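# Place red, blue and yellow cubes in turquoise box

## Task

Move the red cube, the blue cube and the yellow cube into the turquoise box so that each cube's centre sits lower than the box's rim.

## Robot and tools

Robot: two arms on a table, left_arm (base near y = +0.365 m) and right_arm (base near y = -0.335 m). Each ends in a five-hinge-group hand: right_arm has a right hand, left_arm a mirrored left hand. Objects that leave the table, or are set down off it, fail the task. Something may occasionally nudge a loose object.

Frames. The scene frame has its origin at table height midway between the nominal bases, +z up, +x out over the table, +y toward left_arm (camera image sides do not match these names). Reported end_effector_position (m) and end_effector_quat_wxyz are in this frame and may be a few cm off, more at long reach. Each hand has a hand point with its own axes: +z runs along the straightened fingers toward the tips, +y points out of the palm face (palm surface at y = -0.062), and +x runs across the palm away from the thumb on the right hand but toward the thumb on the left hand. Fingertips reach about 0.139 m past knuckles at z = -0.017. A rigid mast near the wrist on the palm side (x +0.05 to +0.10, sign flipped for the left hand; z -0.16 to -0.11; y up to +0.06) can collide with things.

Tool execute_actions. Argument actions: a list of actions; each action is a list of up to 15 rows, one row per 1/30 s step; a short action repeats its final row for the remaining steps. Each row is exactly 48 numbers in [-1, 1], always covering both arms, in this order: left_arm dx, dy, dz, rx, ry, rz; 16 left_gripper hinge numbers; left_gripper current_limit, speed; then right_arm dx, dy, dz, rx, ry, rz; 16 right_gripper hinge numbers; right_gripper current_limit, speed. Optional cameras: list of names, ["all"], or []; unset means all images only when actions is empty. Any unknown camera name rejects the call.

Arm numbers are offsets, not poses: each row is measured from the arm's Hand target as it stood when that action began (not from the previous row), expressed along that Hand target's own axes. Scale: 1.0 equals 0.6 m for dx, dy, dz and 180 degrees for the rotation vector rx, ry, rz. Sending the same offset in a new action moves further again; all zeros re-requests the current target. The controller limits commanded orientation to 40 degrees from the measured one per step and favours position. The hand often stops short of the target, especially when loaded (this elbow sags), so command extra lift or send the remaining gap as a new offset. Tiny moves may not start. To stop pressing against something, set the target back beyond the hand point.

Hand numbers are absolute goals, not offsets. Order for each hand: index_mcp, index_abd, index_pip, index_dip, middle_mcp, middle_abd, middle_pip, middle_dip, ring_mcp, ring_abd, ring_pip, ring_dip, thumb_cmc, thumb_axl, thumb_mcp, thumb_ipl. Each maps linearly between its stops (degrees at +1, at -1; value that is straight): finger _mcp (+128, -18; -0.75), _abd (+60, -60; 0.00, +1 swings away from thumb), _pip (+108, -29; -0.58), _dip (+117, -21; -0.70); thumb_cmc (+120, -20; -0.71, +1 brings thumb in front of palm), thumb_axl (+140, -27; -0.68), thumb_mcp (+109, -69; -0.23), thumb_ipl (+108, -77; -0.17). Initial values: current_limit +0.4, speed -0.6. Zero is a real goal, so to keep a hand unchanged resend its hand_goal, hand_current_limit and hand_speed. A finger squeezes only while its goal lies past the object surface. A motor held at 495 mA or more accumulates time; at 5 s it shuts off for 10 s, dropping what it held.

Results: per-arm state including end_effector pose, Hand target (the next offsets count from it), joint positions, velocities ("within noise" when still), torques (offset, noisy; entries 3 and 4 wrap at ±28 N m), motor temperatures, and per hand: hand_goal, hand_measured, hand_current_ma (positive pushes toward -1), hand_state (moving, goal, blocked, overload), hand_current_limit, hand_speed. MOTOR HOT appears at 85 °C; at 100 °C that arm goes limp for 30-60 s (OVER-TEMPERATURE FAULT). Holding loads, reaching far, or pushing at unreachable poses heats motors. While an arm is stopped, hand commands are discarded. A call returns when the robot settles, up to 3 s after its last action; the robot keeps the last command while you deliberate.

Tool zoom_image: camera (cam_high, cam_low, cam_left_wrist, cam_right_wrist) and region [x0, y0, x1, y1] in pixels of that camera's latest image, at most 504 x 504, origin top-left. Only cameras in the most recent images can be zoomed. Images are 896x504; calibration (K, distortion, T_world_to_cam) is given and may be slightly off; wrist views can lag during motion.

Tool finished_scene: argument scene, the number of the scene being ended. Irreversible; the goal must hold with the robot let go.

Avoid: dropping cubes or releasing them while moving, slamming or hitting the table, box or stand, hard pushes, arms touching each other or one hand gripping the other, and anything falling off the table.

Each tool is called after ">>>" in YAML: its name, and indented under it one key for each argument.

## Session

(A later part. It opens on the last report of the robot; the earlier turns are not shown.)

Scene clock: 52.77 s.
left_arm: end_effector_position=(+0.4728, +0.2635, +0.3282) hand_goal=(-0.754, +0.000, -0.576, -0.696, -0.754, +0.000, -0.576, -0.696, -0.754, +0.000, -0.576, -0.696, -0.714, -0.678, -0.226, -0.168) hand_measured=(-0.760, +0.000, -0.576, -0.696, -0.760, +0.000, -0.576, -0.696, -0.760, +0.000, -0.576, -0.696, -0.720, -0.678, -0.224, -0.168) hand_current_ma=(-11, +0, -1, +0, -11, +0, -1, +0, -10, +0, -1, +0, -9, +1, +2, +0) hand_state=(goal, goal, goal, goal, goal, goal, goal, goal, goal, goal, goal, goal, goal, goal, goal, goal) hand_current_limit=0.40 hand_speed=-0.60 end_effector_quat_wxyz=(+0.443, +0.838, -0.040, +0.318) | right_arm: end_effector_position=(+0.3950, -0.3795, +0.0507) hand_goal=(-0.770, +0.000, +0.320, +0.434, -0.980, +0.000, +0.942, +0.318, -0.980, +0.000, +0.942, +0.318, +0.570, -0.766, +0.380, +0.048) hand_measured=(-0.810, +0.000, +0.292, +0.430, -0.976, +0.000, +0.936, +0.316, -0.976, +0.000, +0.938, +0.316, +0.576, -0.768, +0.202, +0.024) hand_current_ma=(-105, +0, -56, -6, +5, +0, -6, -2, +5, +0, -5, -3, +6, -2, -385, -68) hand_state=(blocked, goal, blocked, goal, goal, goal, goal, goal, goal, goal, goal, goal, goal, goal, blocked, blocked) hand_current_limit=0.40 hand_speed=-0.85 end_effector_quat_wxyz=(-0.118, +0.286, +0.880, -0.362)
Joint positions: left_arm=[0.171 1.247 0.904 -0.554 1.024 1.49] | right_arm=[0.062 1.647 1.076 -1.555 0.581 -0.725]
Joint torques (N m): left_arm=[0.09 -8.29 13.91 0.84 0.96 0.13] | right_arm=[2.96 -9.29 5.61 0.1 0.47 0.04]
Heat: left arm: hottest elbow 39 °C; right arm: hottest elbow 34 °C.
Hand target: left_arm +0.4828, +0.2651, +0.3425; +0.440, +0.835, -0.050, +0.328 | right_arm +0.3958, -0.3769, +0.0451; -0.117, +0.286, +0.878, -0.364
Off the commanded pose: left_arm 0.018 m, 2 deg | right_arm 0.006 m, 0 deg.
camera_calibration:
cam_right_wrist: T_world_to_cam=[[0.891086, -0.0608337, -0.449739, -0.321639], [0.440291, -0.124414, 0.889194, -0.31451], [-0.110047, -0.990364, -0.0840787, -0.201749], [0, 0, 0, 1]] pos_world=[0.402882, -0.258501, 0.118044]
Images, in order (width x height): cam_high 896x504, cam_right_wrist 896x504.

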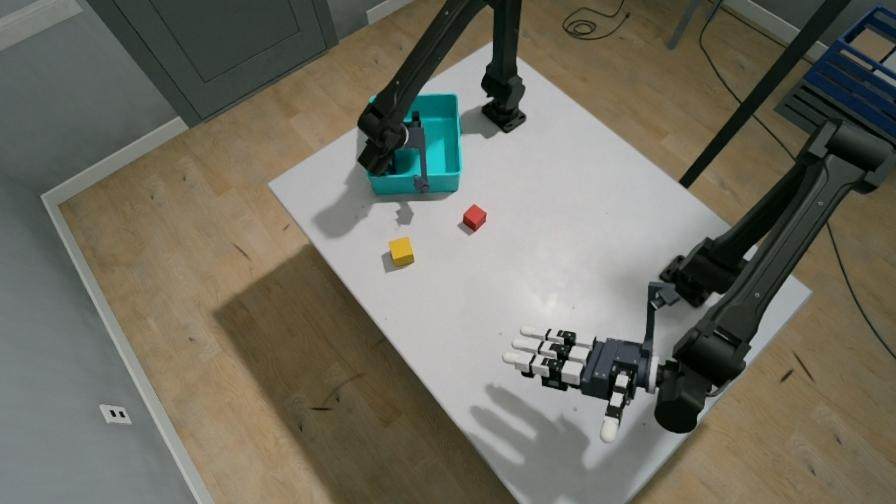

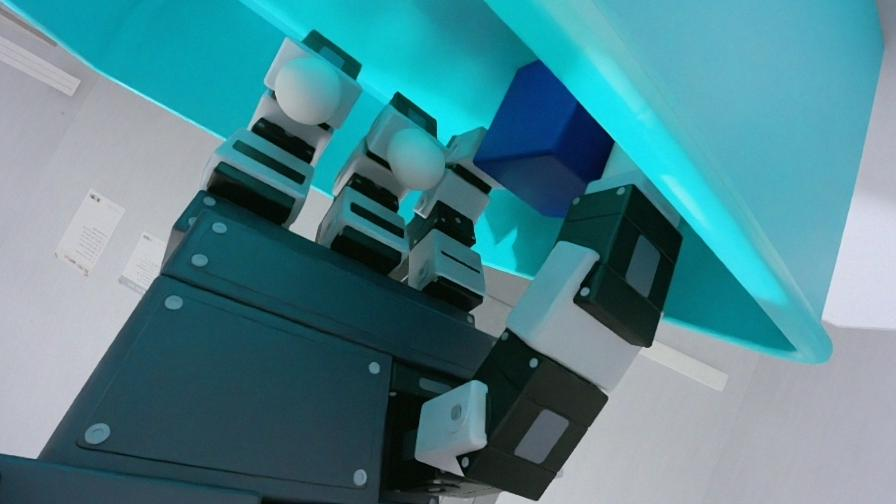

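>>> execute_actions:
  actions:
    - [[0,0,0,0,0,0,-0.754,0,-0.576,-0.696,-0.754,0,-0.576,-0.696,-0.754,0,-0.576,-0.696,-0.714,-0.678,-0.226,-0.168,0.4,-0.6,0,0.0118,0.0118,0,0,0,-0.77,0,0.32,0.435,-0.98,0,0.942,0.319,-0.98,0,0.942,0.319,0.571,-0.766,0.38,0.049,0.4,-0.85]]
    - [[0,0,0,0,0,0,-0.754,0,-0.576,-0.696,-0.754,0,-0.576,-0.696,-0.754,0,-0.576,-0.696,-0.714,-0.678,-0.226,-0.168,0.4,-0.6,0,0.0059,0.0059,0,0,0,-0.77,0,0.32,0.435,-0.98,0,0.942,0.319,-0.98,0,0.942,0.319,0.571,-0.766,0.38,0.049,0.4,-0.85]]
  cameras: ["cam_right_wrist"]

Scene clock: 54.20 s.
left_arm: end_effector_position=(+0.4728, +0.2635, +0.3282) hand_goal=(-0.754, +0.000, -0.576, -0.696, -0.754, +0.000, -0.576, -0.696, -0.754, +0.000, -0.576, -0.696, -0.714, -0.678, -0.226, -0.168) hand_measured=(-0.760, +0.000, -0.576, -0.696, -0.760, +0.000, -0.576, -0.696, -0.760, +0.000, -0.576, -0.696, -0.720, -0.678, -0.224, -0.168) hand_current_ma=(-11, +0, -1, +0, -11, +0, -1, +0, -10, +0, -1, +0, -9, +1, +2, +0) hand_state=(goal, goal, goal, goal, goal, goal, goal, goal, goal, goal, goal, goal, goal, goal, goal, goal) hand_current_limit=0.40 hand_speed=-0.60 end_effector_quat_wxyz=(+0.443, +0.838, -0.040, +0.318) | right_arm: end_effector_position=(+0.3962, -0.3795, +0.0375) hand_goal=(-0.770, +0.000, +0.320, +0.434, -0.980, +0.000, +0.942, +0.318, -0.980, +0.000, +0.942, +0.318, +0.570, -0.766, +0.380, +0.048) hand_measured=(-0.810, +0.000, +0.292, +0.430, -0.976, +0.000, +0.936, +0.316, -0.976, +0.000, +0.938, +0.316, +0.576, -0.768, +0.202, +0.024) hand_current_ma=(-105, +0, -56, -6, +5, +0, -6, -2, +5, +0, -5, -3, +6, -2, -385, -68) hand_state=(blocked, goal, blocked, goal, goal, goal, goal, goal, goal, goal, goal, goal, goal, goal, blocked, blocked) hand_current_limit=0.40 hand_speed=-0.85 end_effector_quat_wxyz=(-0.116, +0.287, +0.880, -0.361)
Joint positions: left_arm=[0.171 1.247 0.904 -0.554 1.024 1.49] | right_arm=[0.062 1.666 1.061 -1.516 0.581 -0.725]
Joint torques (N m): left_arm=[-0.21 -8.12 13.89 0.87 0.94 0.12] | right_arm=[2.67 -9 5.23 0.02 0.44 0.06]
Heat: left arm: hottest elbow 39 °C; right arm: hottest elbow 34 °C.
Hand target: left_arm +0.4828, +0.2651, +0.3425; +0.440, +0.835, -0.050, +0.328 | right_arm +0.3959, -0.3769, +0.0301; -0.117, +0.286, +0.879, -0.364
Off the commanded pose: left_arm 0.018 m, 2 deg | right_arm 0.008 m, 0 deg.
camera_calibration:
cam_right_wrist: T_world_to_cam=[[0.893457, -0.0607028, -0.445027, -0.329752], [0.435585, -0.124548, 0.89149, -0.301628], [-0.109543, -0.990355, -0.0848376, -0.202874], [0, 0, 0, 1]] pos_world=[0.40378, -0.258501, 0.104939]
Images, in order (width x height): cam_right_wrist 896x504.

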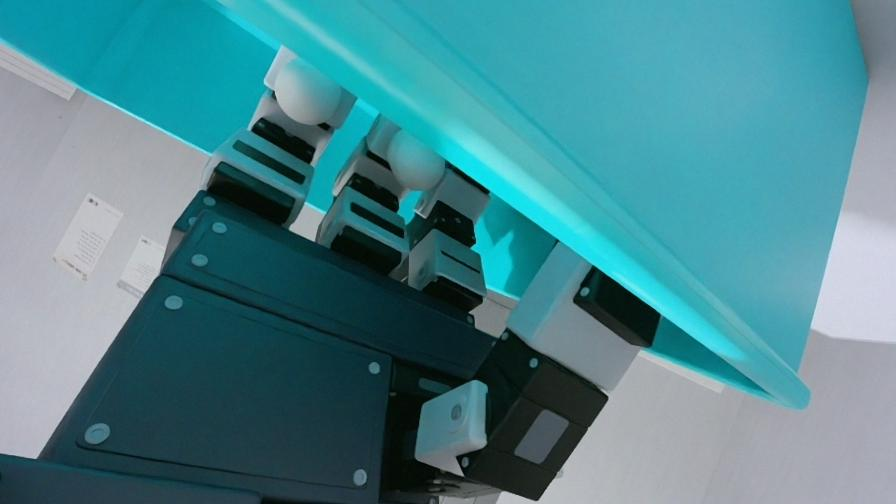

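>>> execute_actions:
  actions:
    - [[0,0,0,0,0,0,-0.754,0,-0.576,-0.696,-0.754,0,-0.576,-0.696,-0.754,0,-0.576,-0.696,-0.714,-0.678,-0.226,-0.168,0.4,-0.6,0,0.0053,0.0053,0,0,0,-0.77,0,0.32,0.435,-0.98,0,0.942,0.319,-0.98,0,0.942,0.319,0.571,-0.766,0.38,0.049,0.4,-0.85]]
  cameras: []

Scene clock: 55.07 s.
left_arm: end_effector_position=(+0.4728, +0.2635, +0.3282) hand_goal=(-0.754, +0.000, -0.576, -0.696, -0.754, +0.000, -0.576, -0.696, -0.754, +0.000, -0.576, -0.696, -0.714, -0.678, -0.226, -0.168) hand_measured=(-0.760, +0.000, -0.576, -0.696, -0.760, +0.000, -0.576, -0.696, -0.760, +0.000, -0.576, -0.696, -0.720, -0.678, -0.224, -0.168) hand_current_ma=(-11, +0, -1, +0, -11, +0, -1, +0, -10, +0, -1, +0, -9, +1, +2, +0) hand_state=(goal, goal, goal, goal, goal, goal, goal, goal, goal, goal, goal, goal, goal, goal, goal, goal) hand_current_limit=0.40 hand_speed=-0.60 end_effector_quat_wxyz=(+0.443, +0.838, -0.040, +0.318) | right_arm: end_effector_position=(+0.3964, -0.3795, +0.0332) hand_goal=(-0.770, +0.000, +0.320, +0.434, -0.980, +0.000, +0.942, +0.318, -0.980, +0.000, +0.942, +0.318, +0.570, -0.766, +0.380, +0.048) hand_measured=(-0.810, +0.000, +0.292, +0.430, -0.976, +0.000, +0.936, +0.316, -0.976, +0.000, +0.938, +0.316, +0.576, -0.768, +0.202, +0.024) hand_current_ma=(-105, +0, -56, -6, +5, +0, -6, -2, +5, +0, -5, -3, +6, -2, -385, -68) hand_state=(blocked, goal, blocked, goal, goal, goal, goal, goal, goal, goal, goal, goal, goal, goal, blocked, blocked) hand_current_limit=0.40 hand_speed=-0.85 end_effector_quat_wxyz=(-0.115, +0.287, +0.880, -0.361)
Joint positions: left_arm=[0.171 1.247 0.904 -0.554 1.024 1.49] | right_arm=[0.062 1.673 1.057 -1.503 0.581 -0.725]
Joint torques (N m): left_arm=[-0.62 -8.23 13.74 0.88 0.94 0.11] | right_arm=[2.55 -9.41 5.19 0.2 0.48 0.05]
Heat: left arm: hottest elbow 39 °C; right arm: hottest elbow 34 °C.
Hand target: left_arm +0.4828, +0.2651, +0.3425; +0.440, +0.835, -0.050, +0.328 | right_arm +0.3959, -0.3769, +0.0257; -0.117, +0.286, +0.879, -0.364
Off the commanded pose: left_arm 0.018 m, 2 deg | right_arm 0.008 m, 0 deg.
No camera images: "cameras" was empty.

>>> execute_actions:
  actions:
    - [[0,0,0,0,0,0,-0.754,0,-0.576,-0.696,-0.754,0,-0.576,-0.696,-0.754,0,-0.576,-0.696,-0.714,-0.678,-0.226,-0.168,0.4,-0.6,0,0.0024,0.0024,0,0,0,-0.80,0,0.30,0.435,-0.98,0,0.942,0.319,-0.98,0,0.942,0.319,0.571,-0.766,0.25,0.049,0.4,-0.85]]
    - [[0,0,0,0,0,0,-0.754,0,-0.576,-0.696,-0.754,0,-0.576,-0.696,-0.754,0,-0.576,-0.696,-0.714,-0.678,-0.226,-0.168,0.4,-0.6,0,0,0,0,0,0,-0.82,0,0.295,0.435,-0.98,0,0.942,0.319,-0.98,0,0.942,0.319,0.571,-0.766,0.17,0.049,0.4,-0.9]]
    - [[0,0,0,0,0,0,-0.754,0,-0.576,-0.696,-0.754,0,-0.576,-0.696,-0.754,0,-0.576,-0.696,-0.714,-0.678,-0.226,-0.168,0.4,-0.6,0,0,0,0,0,0,-0.85,0,0.295,0.435,-0.98,0,0.942,0.319,-0.98,0,0.942,0.319,0.571,-0.766,0.12,0.049,0.4,-0.9]]
  cameras: ["cam_right_wrist","cam_high"]

Scene clock: 57.00 s.
left_arm: end_effector_position=(+0.4728, +0.2635, +0.3282) hand_goal=(-0.754, +0.000, -0.576, -0.696, -0.754, +0.000, -0.576, -0.696, -0.754, +0.000, -0.576, -0.696, -0.714, -0.678, -0.226, -0.168) hand_measured=(-0.760, +0.000, -0.576, -0.696, -0.760, +0.000, -0.576, -0.696, -0.760, +0.000, -0.576, -0.696, -0.720, -0.678, -0.224, -0.168) hand_current_ma=(-11, +0, -1, +0, -11, +0, -1, +0, -10, +0, -1, +0, -9, +1, +2, +0) hand_state=(goal, goal, goal, goal, goal, goal, goal, goal, goal, goal, goal, goal, goal, goal, goal, goal) hand_current_limit=0.40 hand_speed=-0.60 end_effector_quat_wxyz=(+0.443, +0.838, -0.040, +0.318) | right_arm: end_effector_position=(+0.3975, -0.3795, +0.0321) hand_goal=(-0.850, +0.000, +0.294, +0.434, -0.980, +0.000, +0.942, +0.318, -0.980, +0.000, +0.942, +0.318, +0.570, -0.766, +0.120, +0.048) hand_measured=(-0.834, +0.000, +0.290, +0.430, -0.976, +0.000, +0.936, +0.316, -0.976, +0.000, +0.938, +0.316, +0.574, -0.768, +0.124, +0.046) hand_current_ma=(+29, +0, -4, -4, +5, +0, -6, -2, +5, +0, -5, -3, +5, -2, +5, -3) hand_state=(goal, goal, goal, goal, goal, goal, goal, goal, goal, goal, goal, goal, goal, goal, goal, goal) hand_current_limit=0.40 hand_speed=-0.90 end_effector_quat_wxyz=(-0.114, +0.288, +0.880, -0.360)
Joint positions: left_arm=[0.171 1.247 0.904 -0.554 1.024 1.49] | right_arm=[0.062 1.675 1.057 -1.499 0.581 -0.723]
Joint torques (N m): left_arm=[-0.38 -8.06 14.04 0.94 0.95 0.17] | right_arm=[2.9 -9.11 4.86 0.13 0.43 0.11]
Heat: left arm: hottest elbow 39 °C; right arm: hottest elbow 34 °C.
Hand target: left_arm +0.4828, +0.2651, +0.3425; +0.440, +0.835, -0.050, +0.328 | right_arm +0.3958, -0.3769, +0.0236; -0.117, +0.286, +0.879, -0.364
Off the commanded pose: left_arm 0.018 m, 2 deg | right_arm 0.009 m, 1 deg.
camera_calibration:
cam_right_wrist: T_world_to_cam=[[0.895207, -0.0621849, -0.441291, -0.334646], [0.43172, -0.124638, 0.893355, -0.295844], [-0.110555, -0.990252, -0.0847305, -0.202793], [0, 0, 0, 1]] pos_world=[0.40488, -0.2585, 0.0994346]
Images, in order (width x height): cam_high 896x504, cam_right_wrist 896x504.

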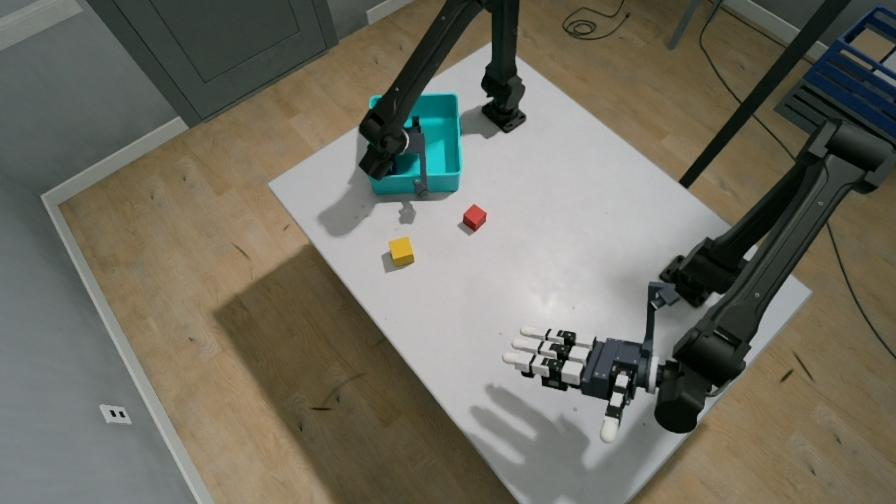

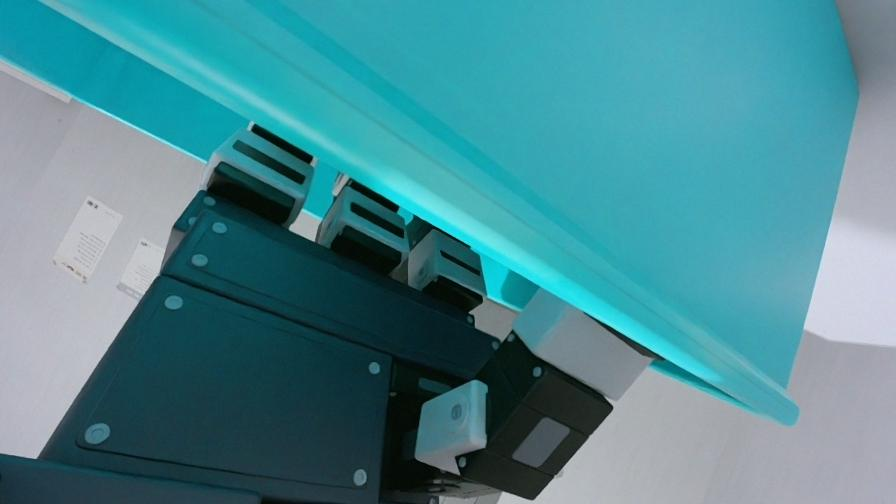

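>>> execute_actions:
  actions:
    - [[0,0,0,0,0,0,-0.754,0,-0.576,-0.696,-0.754,0,-0.576,-0.696,-0.754,0,-0.576,-0.696,-0.714,-0.678,-0.226,-0.168,0.4,-0.6,0,0,0,0,0,0,-0.96,0,0.295,0.435,-0.98,0,0.942,0.319,-0.98,0,0.942,0.319,0.571,-0.766,0.06,0.049,0.4,-0.8]]
    - [[0,0,0,0,0,0,-0.754,0,-0.576,-0.696,-0.754,0,-0.576,-0.696,-0.754,0,-0.576,-0.696,-0.714,-0.678,-0.226,-0.168,0.4,-0.6,-0.0081,-0.0195,-0.0277,0,0,0,-0.96,0,0.299,0.435,-0.98,0,0.942,0.319,-0.98,0,0.942,0.319,0.571,-0.766,0.04,0.049,0.4,-0.8]]
  cameras: []

Scene clock: 58.53 s.
left_arm: end_effector_position=(+0.4728, +0.2635, +0.3282) hand_goal=(-0.754, +0.000, -0.576, -0.696, -0.754, +0.000, -0.576, -0.696, -0.754, +0.000, -0.576, -0.696, -0.714, -0.678, -0.226, -0.168) hand_measured=(-0.760, +0.000, -0.576, -0.696, -0.760, +0.000, -0.576, -0.696, -0.760, +0.000, -0.576, -0.696, -0.720, -0.678, -0.224, -0.168) hand_current_ma=(-11, +0, -1, +0, -11, +0, -1, +0, -10, +0, -1, +0, -9, +1, +2, +0) hand_state=(goal, goal, goal, goal, goal, goal, goal, goal, goal, goal, goal, goal, goal, goal, goal, goal) hand_current_limit=0.40 hand_speed=-0.60 end_effector_quat_wxyz=(+0.443, +0.838, -0.040, +0.318) | right_arm: end_effector_position=(+0.3893, -0.3799, +0.0342) hand_goal=(-0.960, +0.000, +0.298, +0.434, -0.980, +0.000, +0.942, +0.318, -0.980, +0.000, +0.942, +0.318, +0.570, -0.766, +0.040, +0.048) hand_measured=(-0.942, +0.000, +0.296, +0.430, -0.976, +0.000, +0.936, +0.316, -0.976, +0.000, +0.938, +0.316, +0.574, -0.768, +0.044, +0.046) hand_current_ma=(+33, +0, -3, -4, +5, +0, -6, -2, +5, +0, -5, -3, +4, -2, +7, -3) hand_state=(goal, goal, goal, goal, goal, goal, goal, goal, goal, goal, goal, goal, goal, goal, goal, goal) hand_current_limit=0.40 hand_speed=-0.80 end_effector_quat_wxyz=(-0.128, +0.282, +0.878, -0.366)
Joint positions: left_arm=[0.171 1.247 0.904 -0.554 1.024 1.49] | right_arm=[0.062 1.675 1.057 -1.532 0.581 -0.723]
Joint torques (N m): left_arm=[-0.5 -7.94 13.91 0.87 0.9 0.15] | right_arm=[3.02 -10.75 7.71 -0.79 0.44 0.02]
Heat: left arm: hottest elbow 39 °C; right arm: hottest elbow 34 °C.
Hand target: left_arm +0.4828, +0.2651, +0.3425; +0.440, +0.835, -0.050, +0.328 | right_arm +0.4018, -0.3769, +0.0436; -0.117, +0.286, +0.879, -0.364
Off the commanded pose: left_arm 0.018 m, 2 deg | right_arm 0.016 m, 1 deg.
No camera images: "cameras" was empty.

>>> execute_actions:
  actions:
    - [[0,0,0,0,0,0,-0.754,0,-0.576,-0.696,-0.754,0,-0.576,-0.696,-0.754,0,-0.576,-0.696,-0.714,-0.678,-0.226,-0.168,0.4,-0.6,-0.0108,-0.024,-0.035,0,0,0,-0.96,0,0.299,0.435,-0.98,0,0.942,0.319,-0.98,0,0.942,0.319,0.571,-0.766,0.02,0.049,0.4,-0.8]]
    - [[0,0,0,0,0,0,-0.754,0,-0.576,-0.696,-0.754,0,-0.576,-0.696,-0.754,0,-0.576,-0.696,-0.714,-0.678,-0.226,-0.168,0.4,-0.6,0,-0.0354,-0.0354,0,0,0,-0.96,0,0.299,0.435,-0.98,0,0.942,0.319,-0.98,0,0.942,0.319,0.571,-0.766,0.02,0.049,0.4,-0.8]]
  cameras: ["cam_right_wrist"]

Scene clock: 59.93 s.
left_arm: end_effector_position=(+0.4728, +0.2635, +0.3282) hand_goal=(-0.754, +0.000, -0.576, -0.696, -0.754, +0.000, -0.576, -0.696, -0.754, +0.000, -0.576, -0.696, -0.714, -0.678, -0.226, -0.168) hand_measured=(-0.760, +0.000, -0.576, -0.696, -0.760, +0.000, -0.576, -0.696, -0.760, +0.000, -0.576, -0.696, -0.720, -0.678, -0.224, -0.168) hand_current_ma=(-11, +0, -1, +0, -11, +0, -1, +0, -10, +0, -1, +0, -9, +1, +2, +0) hand_state=(goal, goal, goal, goal, goal, goal, goal, goal, goal, goal, goal, goal, goal, goal, goal, goal) hand_current_limit=0.40 hand_speed=-0.60 end_effector_quat_wxyz=(+0.443, +0.838, -0.040, +0.318) | right_arm: end_effector_position=(+0.3955, -0.3796, +0.0833) hand_goal=(-0.960, +0.000, +0.298, +0.434, -0.980, +0.000, +0.942, +0.318, -0.980, +0.000, +0.942, +0.318, +0.570, -0.766, +0.020, +0.048) hand_measured=(-0.944, +0.000, +0.296, +0.430, -0.976, +0.000, +0.936, +0.316, -0.976, +0.000, +0.938, +0.316, +0.572, -0.768, +0.024, +0.046) hand_current_ma=(+32, +0, -3, -4, +5, +0, -6, -2, +5, +0, -5, -3, +3, -2, +7, -3) hand_state=(goal, goal, goal, goal, goal, goal, goal, goal, goal, goal, goal, goal, goal, goal, goal, goal) hand_current_limit=0.40 hand_speed=-0.80 end_effector_quat_wxyz=(-0.131, +0.281, +0.877, -0.367)
Joint positions: left_arm=[0.171 1.247 0.904 -0.554 1.024 1.49] | right_arm=[0.062 1.624 1.139 -1.672 0.581 -0.723]
Joint torques (N m): left_arm=[-0.79 -8.12 13.98 0.95 0.95 0.14] | right_arm=[2.32 -10.64 8.81 -0.62 0.41 0]
Heat: left arm: hottest elbow 40 °C; right arm: hottest elbow 34 °C.
Hand target: left_arm +0.4828, +0.2651, +0.3425; +0.440, +0.835, -0.050, +0.328 | right_arm +0.4095, -0.3769, +0.0987; -0.117, +0.286, +0.879, -0.364
Off the commanded pose: left_arm 0.018 m, 2 deg | right_arm 0.021 m, 2 deg.
joint sent to its limit (right arm) — joint 4 (wrist pitch), lower limit. The joint targets still meet the commanded pose.
camera_calibration:
cam_right_wrist: T_world_to_cam=[[0.877201, -0.0630639, -0.475964, -0.300661], [0.466448, -0.122984, 0.875957, -0.352434], [-0.113777, -0.990403, -0.0784657, -0.198096], [0, 0, 0, 1]] pos_world=[0.405593, -0.258499, 0.150069]
Images, in order (width x height): cam_right_wrist 896x504.

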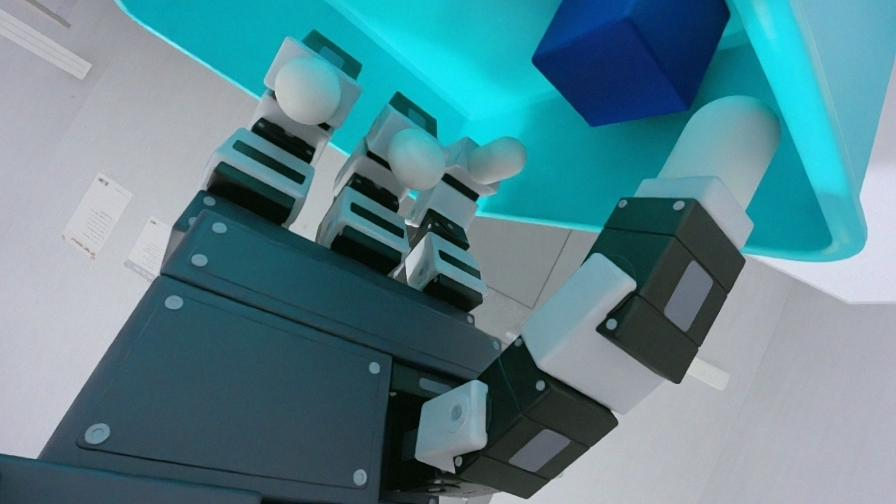

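>>> execute_actions:
  actions:
    - [[0,0,0,0,0,0,-0.754,0,-0.576,-0.696,-0.754,0,-0.576,-0.696,-0.754,0,-0.576,-0.696,-0.714,-0.678,-0.226,-0.168,0.4,-0.6,0,-0.0354,-0.0354,0,0,0,-0.96,0,0.299,0.435,-0.98,0,0.942,0.319,-0.98,0,0.942,0.319,0.571,-0.766,0,0.049,0.4,-0.8]]
    - [[0,0,0,0,0,0,-0.754,0,-0.576,-0.696,-0.754,0,-0.576,-0.696,-0.754,0,-0.576,-0.696,-0.714,-0.678,-0.226,-0.168,0.4,-0.6,0,-0.0354,-0.0354,0,0,0,-0.96,0,0.299,0.435,-0.98,0,0.942,0.319,-0.98,0,0.942,0.319,0.571,-0.766,0,0.049,0.4,-0.8]]
    - [[0,0,0,0,0,0,-0.754,0,-0.576,-0.696,-0.754,0,-0.576,-0.696,-0.754,0,-0.576,-0.696,-0.714,-0.678,-0.226,-0.168,0.4,-0.6,0.0072,0.0441,-0.0441,0,-0.009,-0.009,-0.96,0,0.299,0.435,-0.98,0,0.942,0.319,-0.98,0,0.942,0.319,0.571,-0.766,0,0.049,0.4,-0.8]]
    - [[0,0,0,0,0,0,-0.754,0,-0.576,-0.696,-0.754,0,-0.576,-0.696,-0.754,0,-0.576,-0.696,-0.714,-0.678,-0.226,-0.168,0.4,-0.6,0.0043,0.0441,-0.0441,0,-0.009,-0.009,-0.96,0,0.299,0.435,-0.98,0,0.942,0.319,-0.98,0,0.942,0.319,0.571,-0.766,0,0.049,0.4,-0.8]]
    - [[0,0,0,0,0,0,-0.754,0,-0.576,-0.696,-0.754,0,-0.576,-0.696,-0.754,0,-0.576,-0.696,-0.714,-0.678,-0.226,-0.168,0.4,-0.6,0.0014,0.0441,-0.0441,0,-0.009,-0.009,-0.96,0,0.299,0.435,-0.98,0,0.942,0.319,-0.98,0,0.942,0.319,0.571,-0.766,0,0.049,0.4,-0.8]]
    - [[0,0,0,0,0,0,-0.754,0,-0.576,-0.696,-0.754,0,-0.576,-0.696,-0.754,0,-0.576,-0.696,-0.714,-0.678,-0.226,-0.168,0.4,-0.6,-0.0015,0.0441,-0.0441,0,-0.009,-0.009,-0.96,0,0.299,0.435,-0.98,0,0.942,0.319,-0.98,0,0.942,0.319,0.571,-0.766,0,0.049,0.4,-0.8]]
    - [[0,0,0,0,0,0,-0.754,0,-0.576,-0.696,-0.754,0,-0.576,-0.696,-0.754,0,-0.576,-0.696,-0.714,-0.678,-0.226,-0.168,0.4,-0.6,-0.0045,0.0441,-0.0441,0,-0.009,-0.009,-0.96,0,0.299,0.435,-0.98,0,0.942,0.319,-0.98,0,0.942,0.319,0.571,-0.766,0,0.049,0.4,-0.8]]
    - [[0,0,0,0,0,0,-0.754,0,-0.576,-0.696,-0.754,0,-0.576,-0.696,-0.754,0,-0.576,-0.696,-0.714,-0.678,-0.226,-0.168,0.4,-0.6,-0.0075,0.0441,-0.0441,0,-0.009,-0.009,-0.96,0,0.299,0.435,-0.98,0,0.942,0.319,-0.98,0,0.942,0.319,0.571,-0.766,0,0.049,0.4,-0.8]]
  cameras: ["cam_right_wrist","cam_high"]

Scene clock: 65.03 s.
left_arm: end_effector_position=(+0.4728, +0.2635, +0.3282) hand_goal=(-0.754, +0.000, -0.576, -0.696, -0.754, +0.000, -0.576, -0.696, -0.754, +0.000, -0.576, -0.696, -0.714, -0.678, -0.226, -0.168) hand_measured=(-0.760, +0.000, -0.576, -0.696, -0.760, +0.000, -0.576, -0.696, -0.760, +0.000, -0.576, -0.696, -0.720, -0.678, -0.224, -0.168) hand_current_ma=(-11, +0, -1, +0, -11, +0, -1, +0, -10, +0, -1, +0, -9, +1, +2, +0) hand_state=(goal, goal, goal, goal, goal, goal, goal, goal, goal, goal, goal, goal, goal, goal, goal, goal) hand_current_limit=0.40 hand_speed=-0.60 end_effector_quat_wxyz=(+0.443, +0.838, -0.040, +0.318) | right_arm: end_effector_position=(+0.5085, -0.1925, +0.1504) hand_goal=(-0.960, +0.000, +0.298, +0.434, -0.980, +0.000, +0.942, +0.318, -0.980, +0.000, +0.942, +0.318, +0.570, -0.766, +0.000, +0.048) hand_measured=(-0.948, +0.000, +0.296, +0.430, -0.976, +0.000, +0.936, +0.316, -0.976, +0.000, +0.938, +0.316, +0.572, -0.768, +0.004, +0.046) hand_current_ma=(+23, +0, -3, -4, +5, +0, -6, -2, +5, +0, -5, -3, +3, -2, +7, -2) hand_state=(goal, goal, goal, goal, goal, goal, goal, goal, goal, goal, goal, goal, goal, goal, goal, goal) hand_current_limit=0.40 hand_speed=-0.80 end_effector_quat_wxyz=(+0.011, +0.154, +0.939, -0.308)
Joint positions: left_arm=[0.171 1.247 0.904 -0.554 1.024 1.49] | right_arm=[0.396 1.734 1.506 -1.683 0.538 -0.77]
Joint torques (N m): left_arm=[-0.38 -8.18 13.98 0.81 0.95 0.13] | right_arm=[2.32 -12.22 10.29 0.1 0.42 0.08]
Heat: left arm: hottest elbow 40 °C; right arm: hottest elbow 35 °C.
Hand target: left_arm +0.4828, +0.2651, +0.3425; +0.440, +0.835, -0.050, +0.328 | right_arm +0.5234, -0.1825, +0.1589; -0.072, +0.179, +0.906, -0.376
Off the commanded pose: left_arm 0.018 m, 2 deg | right_arm 0.020 m, 13 deg.
joint sent to its limit (right arm) — joint 4 (wrist pitch), lower limit. The joint targets are off in orientation, not in position.
camera_calibration:
cam_right_wrist: T_world_to_cam=[[0.914705, 0.29397, -0.277302, -0.336223], [0.312565, -0.0796853, 0.946548, -0.364894], [0.25616, -0.952487, -0.164773, -0.162364], [0, 0, 0, 1]] pos_world=[0.463189, -0.0848866, 0.225402]
Images, in order (width x height): cam_high 896x504, cam_right_wrist 896x504.

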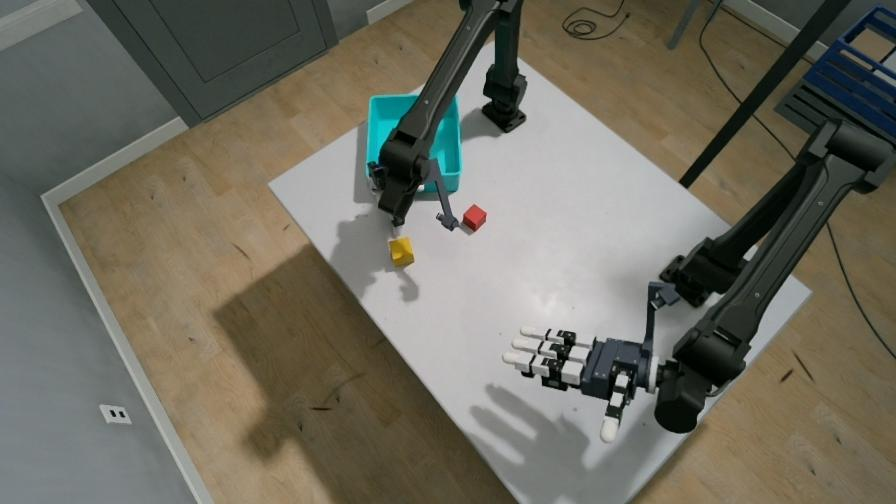

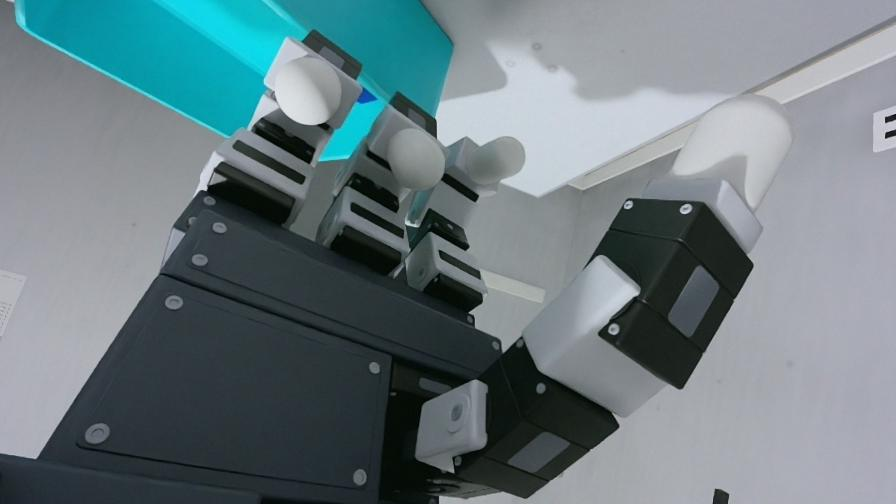

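>>> execute_actions:
  actions:
    - [[0,0,0,0,0,0,-0.754,0,-0.576,-0.696,-0.754,0,-0.576,-0.696,-0.754,0,-0.576,-0.696,-0.714,-0.678,-0.226,-0.168,0.4,-0.6,0,0.0373,0.0059,0,-0.0078,-0.0078,-0.96,0,0.299,0.435,-0.98,0,0.942,0.319,-0.98,0,0.942,0.319,0.571,-0.766,0,0.049,0.4,-0.8]]
    - [[0,0,0,0,0,0,-0.754,0,-0.576,-0.696,-0.754,0,-0.576,-0.696,-0.754,0,-0.576,-0.696,-0.714,-0.678,-0.226,-0.168,0.4,-0.6,0,0.0373,0.0059,0,0,0,-0.96,0,0.299,0.435,-0.98,0,0.942,0.319,-0.98,0,0.942,0.319,0.571,-0.766,0,0.049,0.4,-0.8]]
    - [[0,0,0,0,0,0,-0.754,0,-0.576,-0.696,-0.754,0,-0.576,-0.696,-0.754,0,-0.576,-0.696,-0.714,-0.678,-0.226,-0.168,0.4,-0.6,0,0.0373,0.0059,0,0,0,-0.96,0,0.299,0.435,-0.98,0,0.942,0.319,-0.98,0,0.942,0.319,0.571,-0.766,0,0.049,0.4,-0.8]]
  cameras: ["cam_right_wrist","cam_high"]

>>> zoom_image:
  camera: "cam_right_wrist"
  region: [450, 0, 700, 180]

Scene clock: 67.10 s.
left_arm: end_effector_position=(+0.4728, +0.2635, +0.3282) hand_goal=(-0.754, +0.000, -0.576, -0.696, -0.754, +0.000, -0.576, -0.696, -0.754, +0.000, -0.576, -0.696, -0.714, -0.678, -0.226, -0.168) hand_measured=(-0.760, +0.000, -0.576, -0.696, -0.760, +0.000, -0.576, -0.696, -0.760, +0.000, -0.576, -0.696, -0.720, -0.678, -0.224, -0.168) hand_current_ma=(-11, +0, -1, +0, -11, +0, -1, +0, -10, +0, -1, +0, -9, +1, +2, +0) hand_state=(goal, goal, goal, goal, goal, goal, goal, goal, goal, goal, goal, goal, goal, goal, goal, goal) hand_current_limit=0.40 hand_speed=-0.60 end_effector_quat_wxyz=(+0.443, +0.838, -0.040, +0.318) | right_arm: end_effector_position=(+0.5243, -0.1590, +0.0956) hand_goal=(-0.960, +0.000, +0.298, +0.434, -0.980, +0.000, +0.942, +0.318, -0.980, +0.000, +0.942, +0.318, +0.570, -0.766, +0.000, +0.048) hand_measured=(-0.948, +0.000, +0.296, +0.430, -0.976, +0.000, +0.936, +0.316, -0.976, +0.000, +0.938, +0.316, +0.572, -0.768, +0.004, +0.046) hand_current_ma=(+23, +0, -3, -4, +5, +0, -6, -2, +5, +0, -5, -3, +3, -2, +7, -2) hand_state=(goal, goal, goal, goal, goal, goal, goal, goal, goal, goal, goal, goal, goal, goal, goal, goal) hand_current_limit=0.40 hand_speed=-0.80 end_effector_quat_wxyz=(-0.012, +0.144, +0.934, -0.327)
Joint positions: left_arm=[0.171 1.247 0.904 -0.554 1.024 1.49] | right_arm=[0.446 1.889 1.572 -1.683 0.526 -0.716]
Joint torques (N m): left_arm=[-1.08 -7.71 13.97 0.83 0.95 0.1] | right_arm=[2.73 -13.92 9.99 -0.09 0.25 -0.01]
Heat: left arm: hottest elbow 40 °C; right arm: hottest elbow 35 °C.
Hand target: left_arm +0.4828, +0.2651, +0.3425; +0.440, +0.835, -0.050, +0.328 | right_arm +0.5378, -0.1452, +0.1038; -0.066, +0.163, +0.909, -0.377
Off the commanded pose: left_arm 0.018 m, 2 deg | right_arm 0.021 m, 9 deg.
joint sent to its limit (right arm) — joint 4 (wrist pitch), lower limit. The joint targets are off in orientation, not in position.
camera_calibration:
cam_right_wrist: T_world_to_cam=[[0.89756, 0.286355, -0.335241, -0.362446], [0.363552, -0.0505232, 0.930203, -0.335863], [0.249431, -0.95679, -0.149453, -0.142248], [0, 0, 0, 1]] pos_world=[0.482901, -0.0492818, 0.169655]
Images, in order (width x height): cam_high 896x504, cam_right_wrist 896x504.

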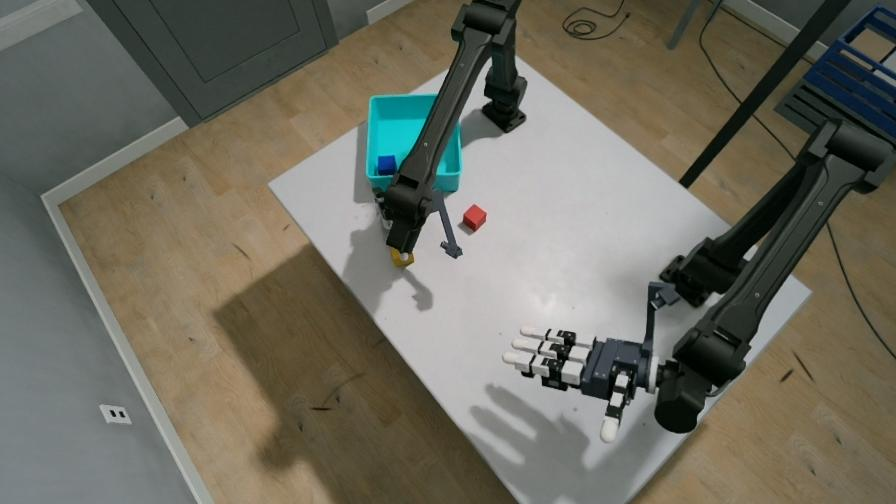

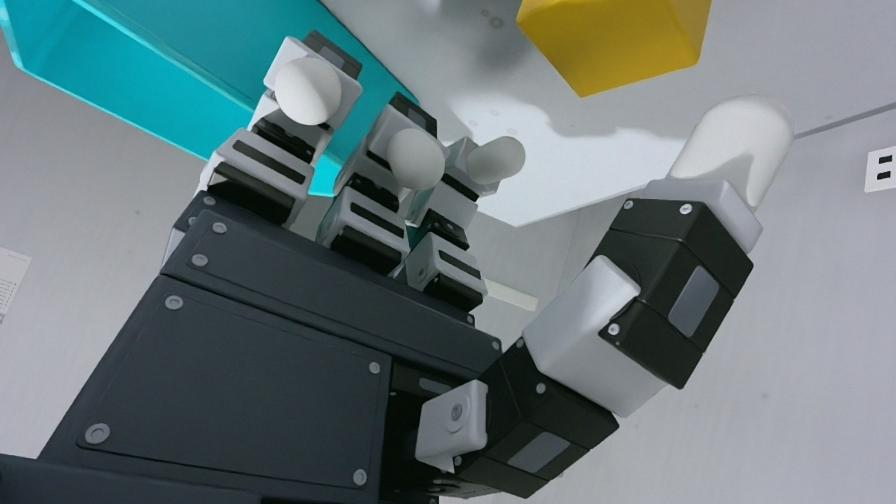

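Scaled by 2.016.

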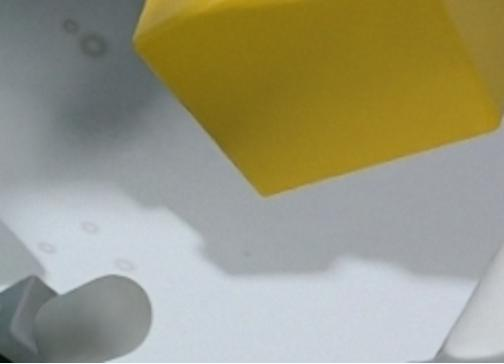

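>>> execute_actions:
  actions:
    - [[0,0,0,0,0,0,-0.754,0,-0.576,-0.696,-0.754,0,-0.576,-0.696,-0.754,0,-0.576,-0.696,-0.714,-0.678,-0.226,-0.168,0.4,-0.6,0.0093,0.0305,0.0355,0,0,0,-0.96,0,0.299,0.435,-0.98,0,0.942,0.319,-0.98,0,0.942,0.319,0.571,-0.766,0,0.049,0.4,-0.8]]
  cameras: ["cam_right_wrist"]

>>> zoom_image:
  camera: "cam_right_wrist"
  region: [450, 0, 700, 180]

Scene clock: 68.33 s.
left_arm: end_effector_position=(+0.4728, +0.2635, +0.3282) hand_goal=(-0.754, +0.000, -0.576, -0.696, -0.754, +0.000, -0.576, -0.696, -0.754, +0.000, -0.576, -0.696, -0.714, -0.678, -0.226, -0.168) hand_measured=(-0.760, +0.000, -0.576, -0.696, -0.760, +0.000, -0.576, -0.696, -0.760, +0.000, -0.576, -0.696, -0.720, -0.678, -0.224, -0.168) hand_current_ma=(-11, +0, -1, +0, -11, +0, -1, +0, -10, +0, -1, +0, -9, +1, +2, +0) hand_state=(goal, goal, goal, goal, goal, goal, goal, goal, goal, goal, goal, goal, goal, goal, goal, goal) hand_current_limit=0.40 hand_speed=-0.60 end_effector_quat_wxyz=(+0.443, +0.838, -0.040, +0.318) | right_arm: end_effector_position=(+0.5237, -0.1585, +0.0722) hand_goal=(-0.960, +0.000, +0.298, +0.434, -0.980, +0.000, +0.942, +0.318, -0.980, +0.000, +0.942, +0.318, +0.570, -0.766, +0.000, +0.048) hand_measured=(-0.948, +0.000, +0.296, +0.430, -0.976, +0.000, +0.936, +0.316, -0.976, +0.000, +0.938, +0.316, +0.572, -0.768, +0.004, +0.046) hand_current_ma=(+23, +0, -3, -4, +5, +0, -6, -2, +5, +0, -5, -3, +3, -2, +7, -2) hand_state=(goal, goal, goal, goal, goal, goal, goal, goal, goal, goal, goal, goal, goal, goal, goal, goal) hand_current_limit=0.40 hand_speed=-0.80 end_effector_quat_wxyz=(-0.026, +0.152, +0.929, -0.337)
Joint positions: left_arm=[0.171 1.247 0.904 -0.554 1.024 1.49] | right_arm=[0.449 1.935 1.572 -1.683 0.52 -0.682]
Joint torques (N m): left_arm=[-0.32 -8.18 13.98 0.85 0.93 0.12] | right_arm=[3.02 -14.92 8.55 -0.14 0.32 0.07]
Heat: left arm: hottest elbow 40 °C; right arm: hottest elbow 35 °C.
Hand target: left_arm +0.4828, +0.2651, +0.3425; +0.440, +0.835, -0.050, +0.328 | right_arm +0.5320, -0.1454, +0.0759; -0.066, +0.164, +0.909, -0.377
Off the commanded pose: left_arm 0.018 m, 2 deg | right_arm 0.016 m, 7 deg.
joint sent to its limit (right arm) — joint 4 (wrist pitch), lower limit. The joint targets are off in orientation, not in position.
camera_calibration:
cam_right_wrist: T_world_to_cam=[[0.896151, 0.257306, -0.361535, -0.371803], [0.384149, -0.0419967, 0.922315, -0.322635], [0.222134, -0.965417, -0.136479, -0.133172], [0, 0, 0, 1]] pos_world=[0.486714, -0.0464495, 0.144976]
Images, in order (width x height): cam_right_wrist 896x504.

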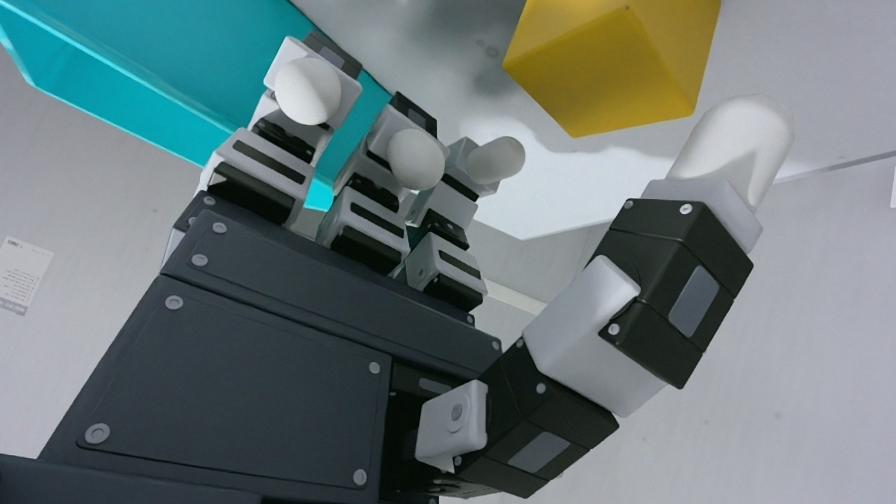

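Scaled by 2.016.

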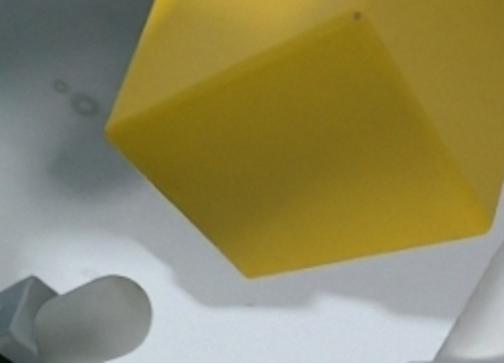

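>>> execute_actions:
  actions:
    - [[0,0,0,0,0,0,-0.754,0,-0.576,-0.696,-0.754,0,-0.576,-0.696,-0.754,0,-0.576,-0.696,-0.714,-0.678,-0.226,-0.168,0.4,-0.6,0.0098,0.0142,0.0046,0,0.0059,0.0059,-0.96,0,0.299,0.435,-0.98,0,0.942,0.319,-0.98,0,0.942,0.319,0.571,-0.766,0,0.049,0.4,-0.8]]
  cameras: []

Scene clock: 69.87 s.
left_arm: end_effector_position=(+0.4728, +0.2635, +0.3282) hand_goal=(-0.754, +0.000, -0.576, -0.696, -0.754, +0.000, -0.576, -0.696, -0.754, +0.000, -0.576, -0.696, -0.714, -0.678, -0.226, -0.168) hand_measured=(-0.760, +0.000, -0.576, -0.696, -0.760, +0.000, -0.576, -0.696, -0.760, +0.000, -0.576, -0.696, -0.720, -0.678, -0.224, -0.168) hand_current_ma=(-11, +0, -1, +0, -11, +0, -1, +0, -10, +0, -1, +0, -9, +1, +2, +0) hand_state=(goal, goal, goal, goal, goal, goal, goal, goal, goal, goal, goal, goal, goal, goal, goal, goal) hand_current_limit=0.40 hand_speed=-0.60 end_effector_quat_wxyz=(+0.443, +0.838, -0.040, +0.318) | right_arm: end_effector_position=(+0.5219, -0.1500, +0.0711) hand_goal=(-0.960, +0.000, +0.298, +0.434, -0.980, +0.000, +0.942, +0.318, -0.980, +0.000, +0.942, +0.318, +0.570, -0.766, +0.000, +0.048) hand_measured=(-0.948, +0.000, +0.296, +0.430, -0.976, +0.000, +0.936, +0.316, -0.976, +0.000, +0.938, +0.316, +0.572, -0.768, +0.004, +0.046) hand_current_ma=(+23, +0, -3, -4, +5, +0, -6, -2, +5, +0, -5, -3, +3, -2, +7, -2) hand_state=(goal, goal, goal, goal, goal, goal, goal, goal, goal, goal, goal, goal, goal, goal, goal, goal) hand_current_limit=0.40 hand_speed=-0.80 end_effector_quat_wxyz=(-0.024, +0.165, +0.929, -0.331)
Joint positions: left_arm=[0.171 1.247 0.904 -0.554 1.024 1.49] | right_arm=[0.464 1.937 1.572 -1.683 0.499 -0.645]
Joint torques (N m): left_arm=[-0.15 -8.29 13.91 0.9 0.94 0.12] | right_arm=[2.84 -13.92 8.29 -0.12 0.27 0.05]
Heat: left arm: hottest elbow 41 °C; right arm: hottest elbow 35 °C.
Hand target: left_arm +0.4828, +0.2651, +0.3425; +0.440, +0.835, -0.050, +0.328 | right_arm +0.5279, -0.1395, +0.0680; -0.071, +0.175, +0.907, -0.376
Off the commanded pose: left_arm 0.018 m, 2 deg | right_arm 0.012 m, 8 deg.
joint sent to its limit (right arm) — joint 4 (wrist pitch), lower limit. The joint targets are off in orientation, not in position.
No camera images: "cameras" was empty.

>>> execute_actions:
  actions:
    - [[0,0,0,0,0,0,-0.754,0,-0.576,-0.696,-0.754,0,-0.576,-0.696,-0.754,0,-0.576,-0.696,-0.714,-0.678,-0.226,-0.168,0.4,-0.6,0.0037,0.0234,0.0356,0,0,0,-0.96,0,0.299,0.435,-0.98,0,0.942,0.319,-0.98,0,0.942,0.319,0.571,-0.766,0,0.049,0.4,-0.8]]
  cameras: ["cam_right_wrist"]

Scene clock: 70.73 s.
left_arm: end_effector_position=(+0.4728, +0.2635, +0.3282) hand_goal=(-0.754, +0.000, -0.576, -0.696, -0.754, +0.000, -0.576, -0.696, -0.754, +0.000, -0.576, -0.696, -0.714, -0.678, -0.226, -0.168) hand_measured=(-0.760, +0.000, -0.576, -0.696, -0.760, +0.000, -0.576, -0.696, -0.760, +0.000, -0.576, -0.696, -0.720, -0.678, -0.224, -0.168) hand_current_ma=(-11, +0, -1, +0, -11, +0, -1, +0, -10, +0, -1, +0, -9, +1, +2, +0) hand_state=(goal, goal, goal, goal, goal, goal, goal, goal, goal, goal, goal, goal, goal, goal, goal, goal) hand_current_limit=0.40 hand_speed=-0.60 end_effector_quat_wxyz=(+0.443, +0.838, -0.040, +0.318) | right_arm: end_effector_position=(+0.5197, -0.1525, +0.0431) hand_goal=(-0.960, +0.000, +0.298, +0.434, -0.980, +0.000, +0.942, +0.318, -0.980, +0.000, +0.942, +0.318, +0.570, -0.766, +0.000, +0.048) hand_measured=(-0.948, +0.000, +0.296, +0.430, -0.976, +0.000, +0.936, +0.316, -0.976, +0.000, +0.938, +0.316, +0.572, -0.768, +0.004, +0.046) hand_current_ma=(+23, +0, -3, -4, +5, +0, -6, -2, +5, +0, -5, -3, +3, -2, +7, -2) hand_state=(goal, goal, goal, goal, goal, goal, goal, goal, goal, goal, goal, goal, goal, goal, goal, goal) hand_current_limit=0.40 hand_speed=-0.80 end_effector_quat_wxyz=(-0.042, +0.168, +0.922, -0.346)
Joint positions: left_arm=[0.171 1.247 0.904 -0.554 1.024 1.49] | right_arm=[0.464 1.992 1.572 -1.683 0.497 -0.622]
Joint torques (N m): left_arm=[-0.09 -7.82 13.85 0.83 0.94 0.12] | right_arm=[1.73 -16.26 7.69 -0.53 0.28 0.05]
Heat: left arm: hottest elbow 41 °C; right arm: hottest elbow 36 °C.
Hand target: left_arm +0.4828, +0.2651, +0.3425; +0.440, +0.835, -0.050, +0.328 | right_arm +0.5240, -0.1435, +0.0428; -0.071, +0.175, +0.907, -0.376
Off the commanded pose: left_arm 0.018 m, 2 deg | right_arm 0.010 m, 5 deg.
joint sent to its limit (right arm) — joint 4 (wrist pitch), lower limit. The joint targets are off in orientation, not in position.
camera_calibration:
cam_right_wrist: T_world_to_cam=[[0.89797, 0.212563, -0.385315, -0.387031], [0.402767, -0.0442479, 0.914232, -0.303756], [0.177282, -0.976145, -0.125347, -0.109129], [0, 0, 0, 1]] pos_world=[0.489232, -0.0376983, 0.114896]
Images, in order (width x height): cam_right_wrist 896x504.

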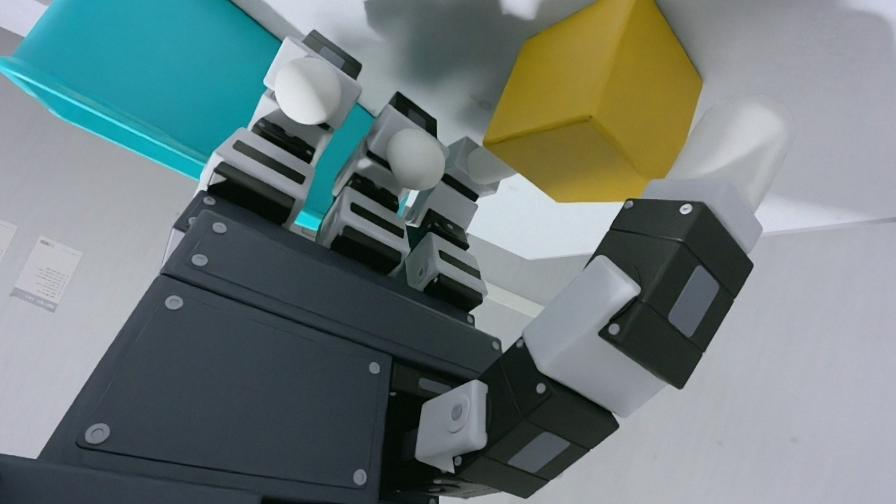

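>>> execute_actions:
  actions:
    - [[0,0,0,0,0,0,-0.754,0,-0.576,-0.696,-0.754,0,-0.576,-0.696,-0.754,0,-0.576,-0.696,-0.714,-0.678,-0.226,-0.168,0.4,-0.6,0,0.0188,0.0118,0,0,0,-0.96,0,0.299,0.435,-0.98,0,0.942,0.319,-0.98,0,0.942,0.319,0.571,-0.766,0,0.049,0.4,-0.8]]
  cameras: ["cam_right_wrist"]

>>> zoom_image:
  camera: "cam_right_wrist"
  region: [440, 0, 800, 240]

Scene clock: 71.70 s.
left_arm: end_effector_position=(+0.4728, +0.2635, +0.3282) hand_goal=(-0.754, +0.000, -0.576, -0.696, -0.754, +0.000, -0.576, -0.696, -0.754, +0.000, -0.576, -0.696, -0.714, -0.678, -0.226, -0.168) hand_measured=(-0.760, +0.000, -0.576, -0.696, -0.760, +0.000, -0.576, -0.696, -0.760, +0.000, -0.576, -0.696, -0.720, -0.678, -0.224, -0.168) hand_current_ma=(-11, +0, -1, +0, -11, +0, -1, +0, -10, +0, -1, +0, -9, +1, +2, +0) hand_state=(goal, goal, goal, goal, goal, goal, goal, goal, goal, goal, goal, goal, goal, goal, goal, goal) hand_current_limit=0.40 hand_speed=-0.60 end_effector_quat_wxyz=(+0.443, +0.838, -0.040, +0.318) | right_arm: end_effector_position=(+0.5182, -0.1534, +0.0305) hand_goal=(-0.960, +0.000, +0.298, +0.434, -0.980, +0.000, +0.942, +0.318, -0.980, +0.000, +0.942, +0.318, +0.570, -0.766, +0.000, +0.048) hand_measured=(-0.948, +0.000, +0.296, +0.430, -0.976, +0.000, +0.936, +0.316, -0.976, +0.000, +0.938, +0.316, +0.572, -0.768, +0.004, +0.046) hand_current_ma=(+23, +0, -3, -4, +5, +0, -6, -2, +5, +0, -5, -3, +3, -2, +7, -2) hand_state=(goal, goal, goal, goal, goal, goal, goal, goal, goal, goal, goal, goal, goal, goal, goal, goal) hand_current_limit=0.40 hand_speed=-0.80 end_effector_quat_wxyz=(-0.050, +0.171, +0.919, -0.352)
Joint positions: left_arm=[0.171 1.247 0.904 -0.554 1.024 1.49] | right_arm=[0.464 2.016 1.572 -1.683 0.494 -0.609]
Joint torques (N m): left_arm=[-0.67 -8.06 13.87 0.8 0.94 0.13] | right_arm=[2.96 -15.21 8.35 -0.24 0.25 0.08]
Heat: left arm: hottest elbow 41 °C; right arm: hottest elbow 36 °C.
Hand target: left_arm +0.4828, +0.2651, +0.3425; +0.440, +0.835, -0.050, +0.328 | right_arm +0.5251, -0.1408, +0.0300; -0.071, +0.175, +0.907, -0.376
Off the commanded pose: left_arm 0.018 m, 2 deg | right_arm 0.014 m, 4 deg.
joint sent to its limit (right arm) — joint 4 (wrist pitch), lower limit. The joint targets are off in orientation, not in position.
camera_calibration:
cam_right_wrist: T_world_to_cam=[[0.894181, 0.198393, -0.401349, -0.390028], [0.416296, -0.0385848, 0.90841, -0.297572], [0.164736, -0.979363, -0.117092, -0.105661], [0, 0, 0, 1]] pos_world=[0.49004, -0.0375833, 0.101409]
Images, in order (width x height): cam_right_wrist 896x504.

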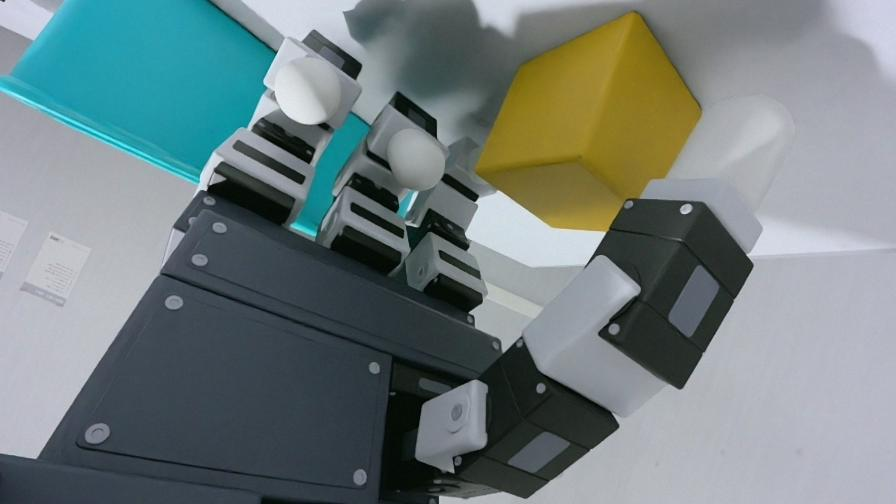

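Scaled by 1.400.

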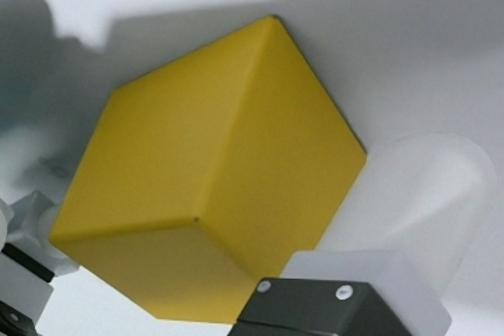

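>>> execute_actions:
  actions:
    - [[0,0,0,0,0,0,-0.754,0,-0.576,-0.696,-0.754,0,-0.576,-0.696,-0.754,0,-0.576,-0.696,-0.714,-0.678,-0.226,-0.168,0.4,-0.6,-0.005,0.0107,-0.0047,0,0,0,-0.96,0,0.299,0.435,-0.98,0,0.942,0.319,-0.98,0,0.942,0.319,0.571,-0.766,0,0.049,0.4,-0.8]]
  cameras: []

Scene clock: 72.77 s.
left_arm: end_effector_position=(+0.4728, +0.2635, +0.3282) hand_goal=(-0.754, +0.000, -0.576, -0.696, -0.754, +0.000, -0.576, -0.696, -0.754, +0.000, -0.576, -0.696, -0.714, -0.678, -0.226, -0.168) hand_measured=(-0.760, +0.000, -0.576, -0.696, -0.760, +0.000, -0.576, -0.696, -0.760, +0.000, -0.576, -0.696, -0.720, -0.678, -0.224, -0.168) hand_current_ma=(-11, +0, -1, +0, -11, +0, -1, +0, -10, +0, -1, +0, -9, +1, +2, +0) hand_state=(goal, goal, goal, goal, goal, goal, goal, goal, goal, goal, goal, goal, goal, goal, goal, goal) hand_current_limit=0.40 hand_speed=-0.60 end_effector_quat_wxyz=(+0.443, +0.838, -0.040, +0.318) | right_arm: end_effector_position=(+0.5185, -0.1510, +0.0260) hand_goal=(-0.960, +0.000, +0.298, +0.434, -0.980, +0.000, +0.942, +0.318, -0.980, +0.000, +0.942, +0.318, +0.570, -0.766, +0.000, +0.048) hand_measured=(-0.948, +0.000, +0.296, +0.430, -0.976, +0.000, +0.936, +0.316, -0.976, +0.000, +0.938, +0.316, +0.572, -0.768, +0.004, +0.046) hand_current_ma=(+23, +0, -3, -4, +5, +0, -6, -2, +5, +0, -5, -3, +3, -2, +7, -2) hand_state=(goal, goal, goal, goal, goal, goal, goal, goal, goal, goal, goal, goal, goal, goal, goal, goal) hand_current_limit=0.40 hand_speed=-0.80 end_effector_quat_wxyz=(-0.052, +0.169, +0.919, -0.353)
Joint positions: left_arm=[0.171 1.247 0.904 -0.554 1.024 1.49] | right_arm=[0.467 2.028 1.578 -1.683 0.492 -0.608]
Joint torques (N m): left_arm=[-0.38 -8.29 13.96 0.85 0.95 0.11] | right_arm=[3.19 -14.68 9.35 -0.42 0.28 0.07]
Heat: left arm: hottest elbow 41 °C; right arm: hottest elbow 36 °C.
Hand target: left_arm +0.4828, +0.2651, +0.3425; +0.440, +0.835, -0.050, +0.328 | right_arm +0.5303, -0.1358, +0.0274; -0.071, +0.175, +0.907, -0.376
Off the commanded pose: left_arm 0.018 m, 2 deg | right_arm 0.019 m, 4 deg.
joint sent to its limit (right arm) — joint 4 (wrist pitch), lower limit. The joint targets are off in orientation, not in position.
No camera images: "cameras" was empty.


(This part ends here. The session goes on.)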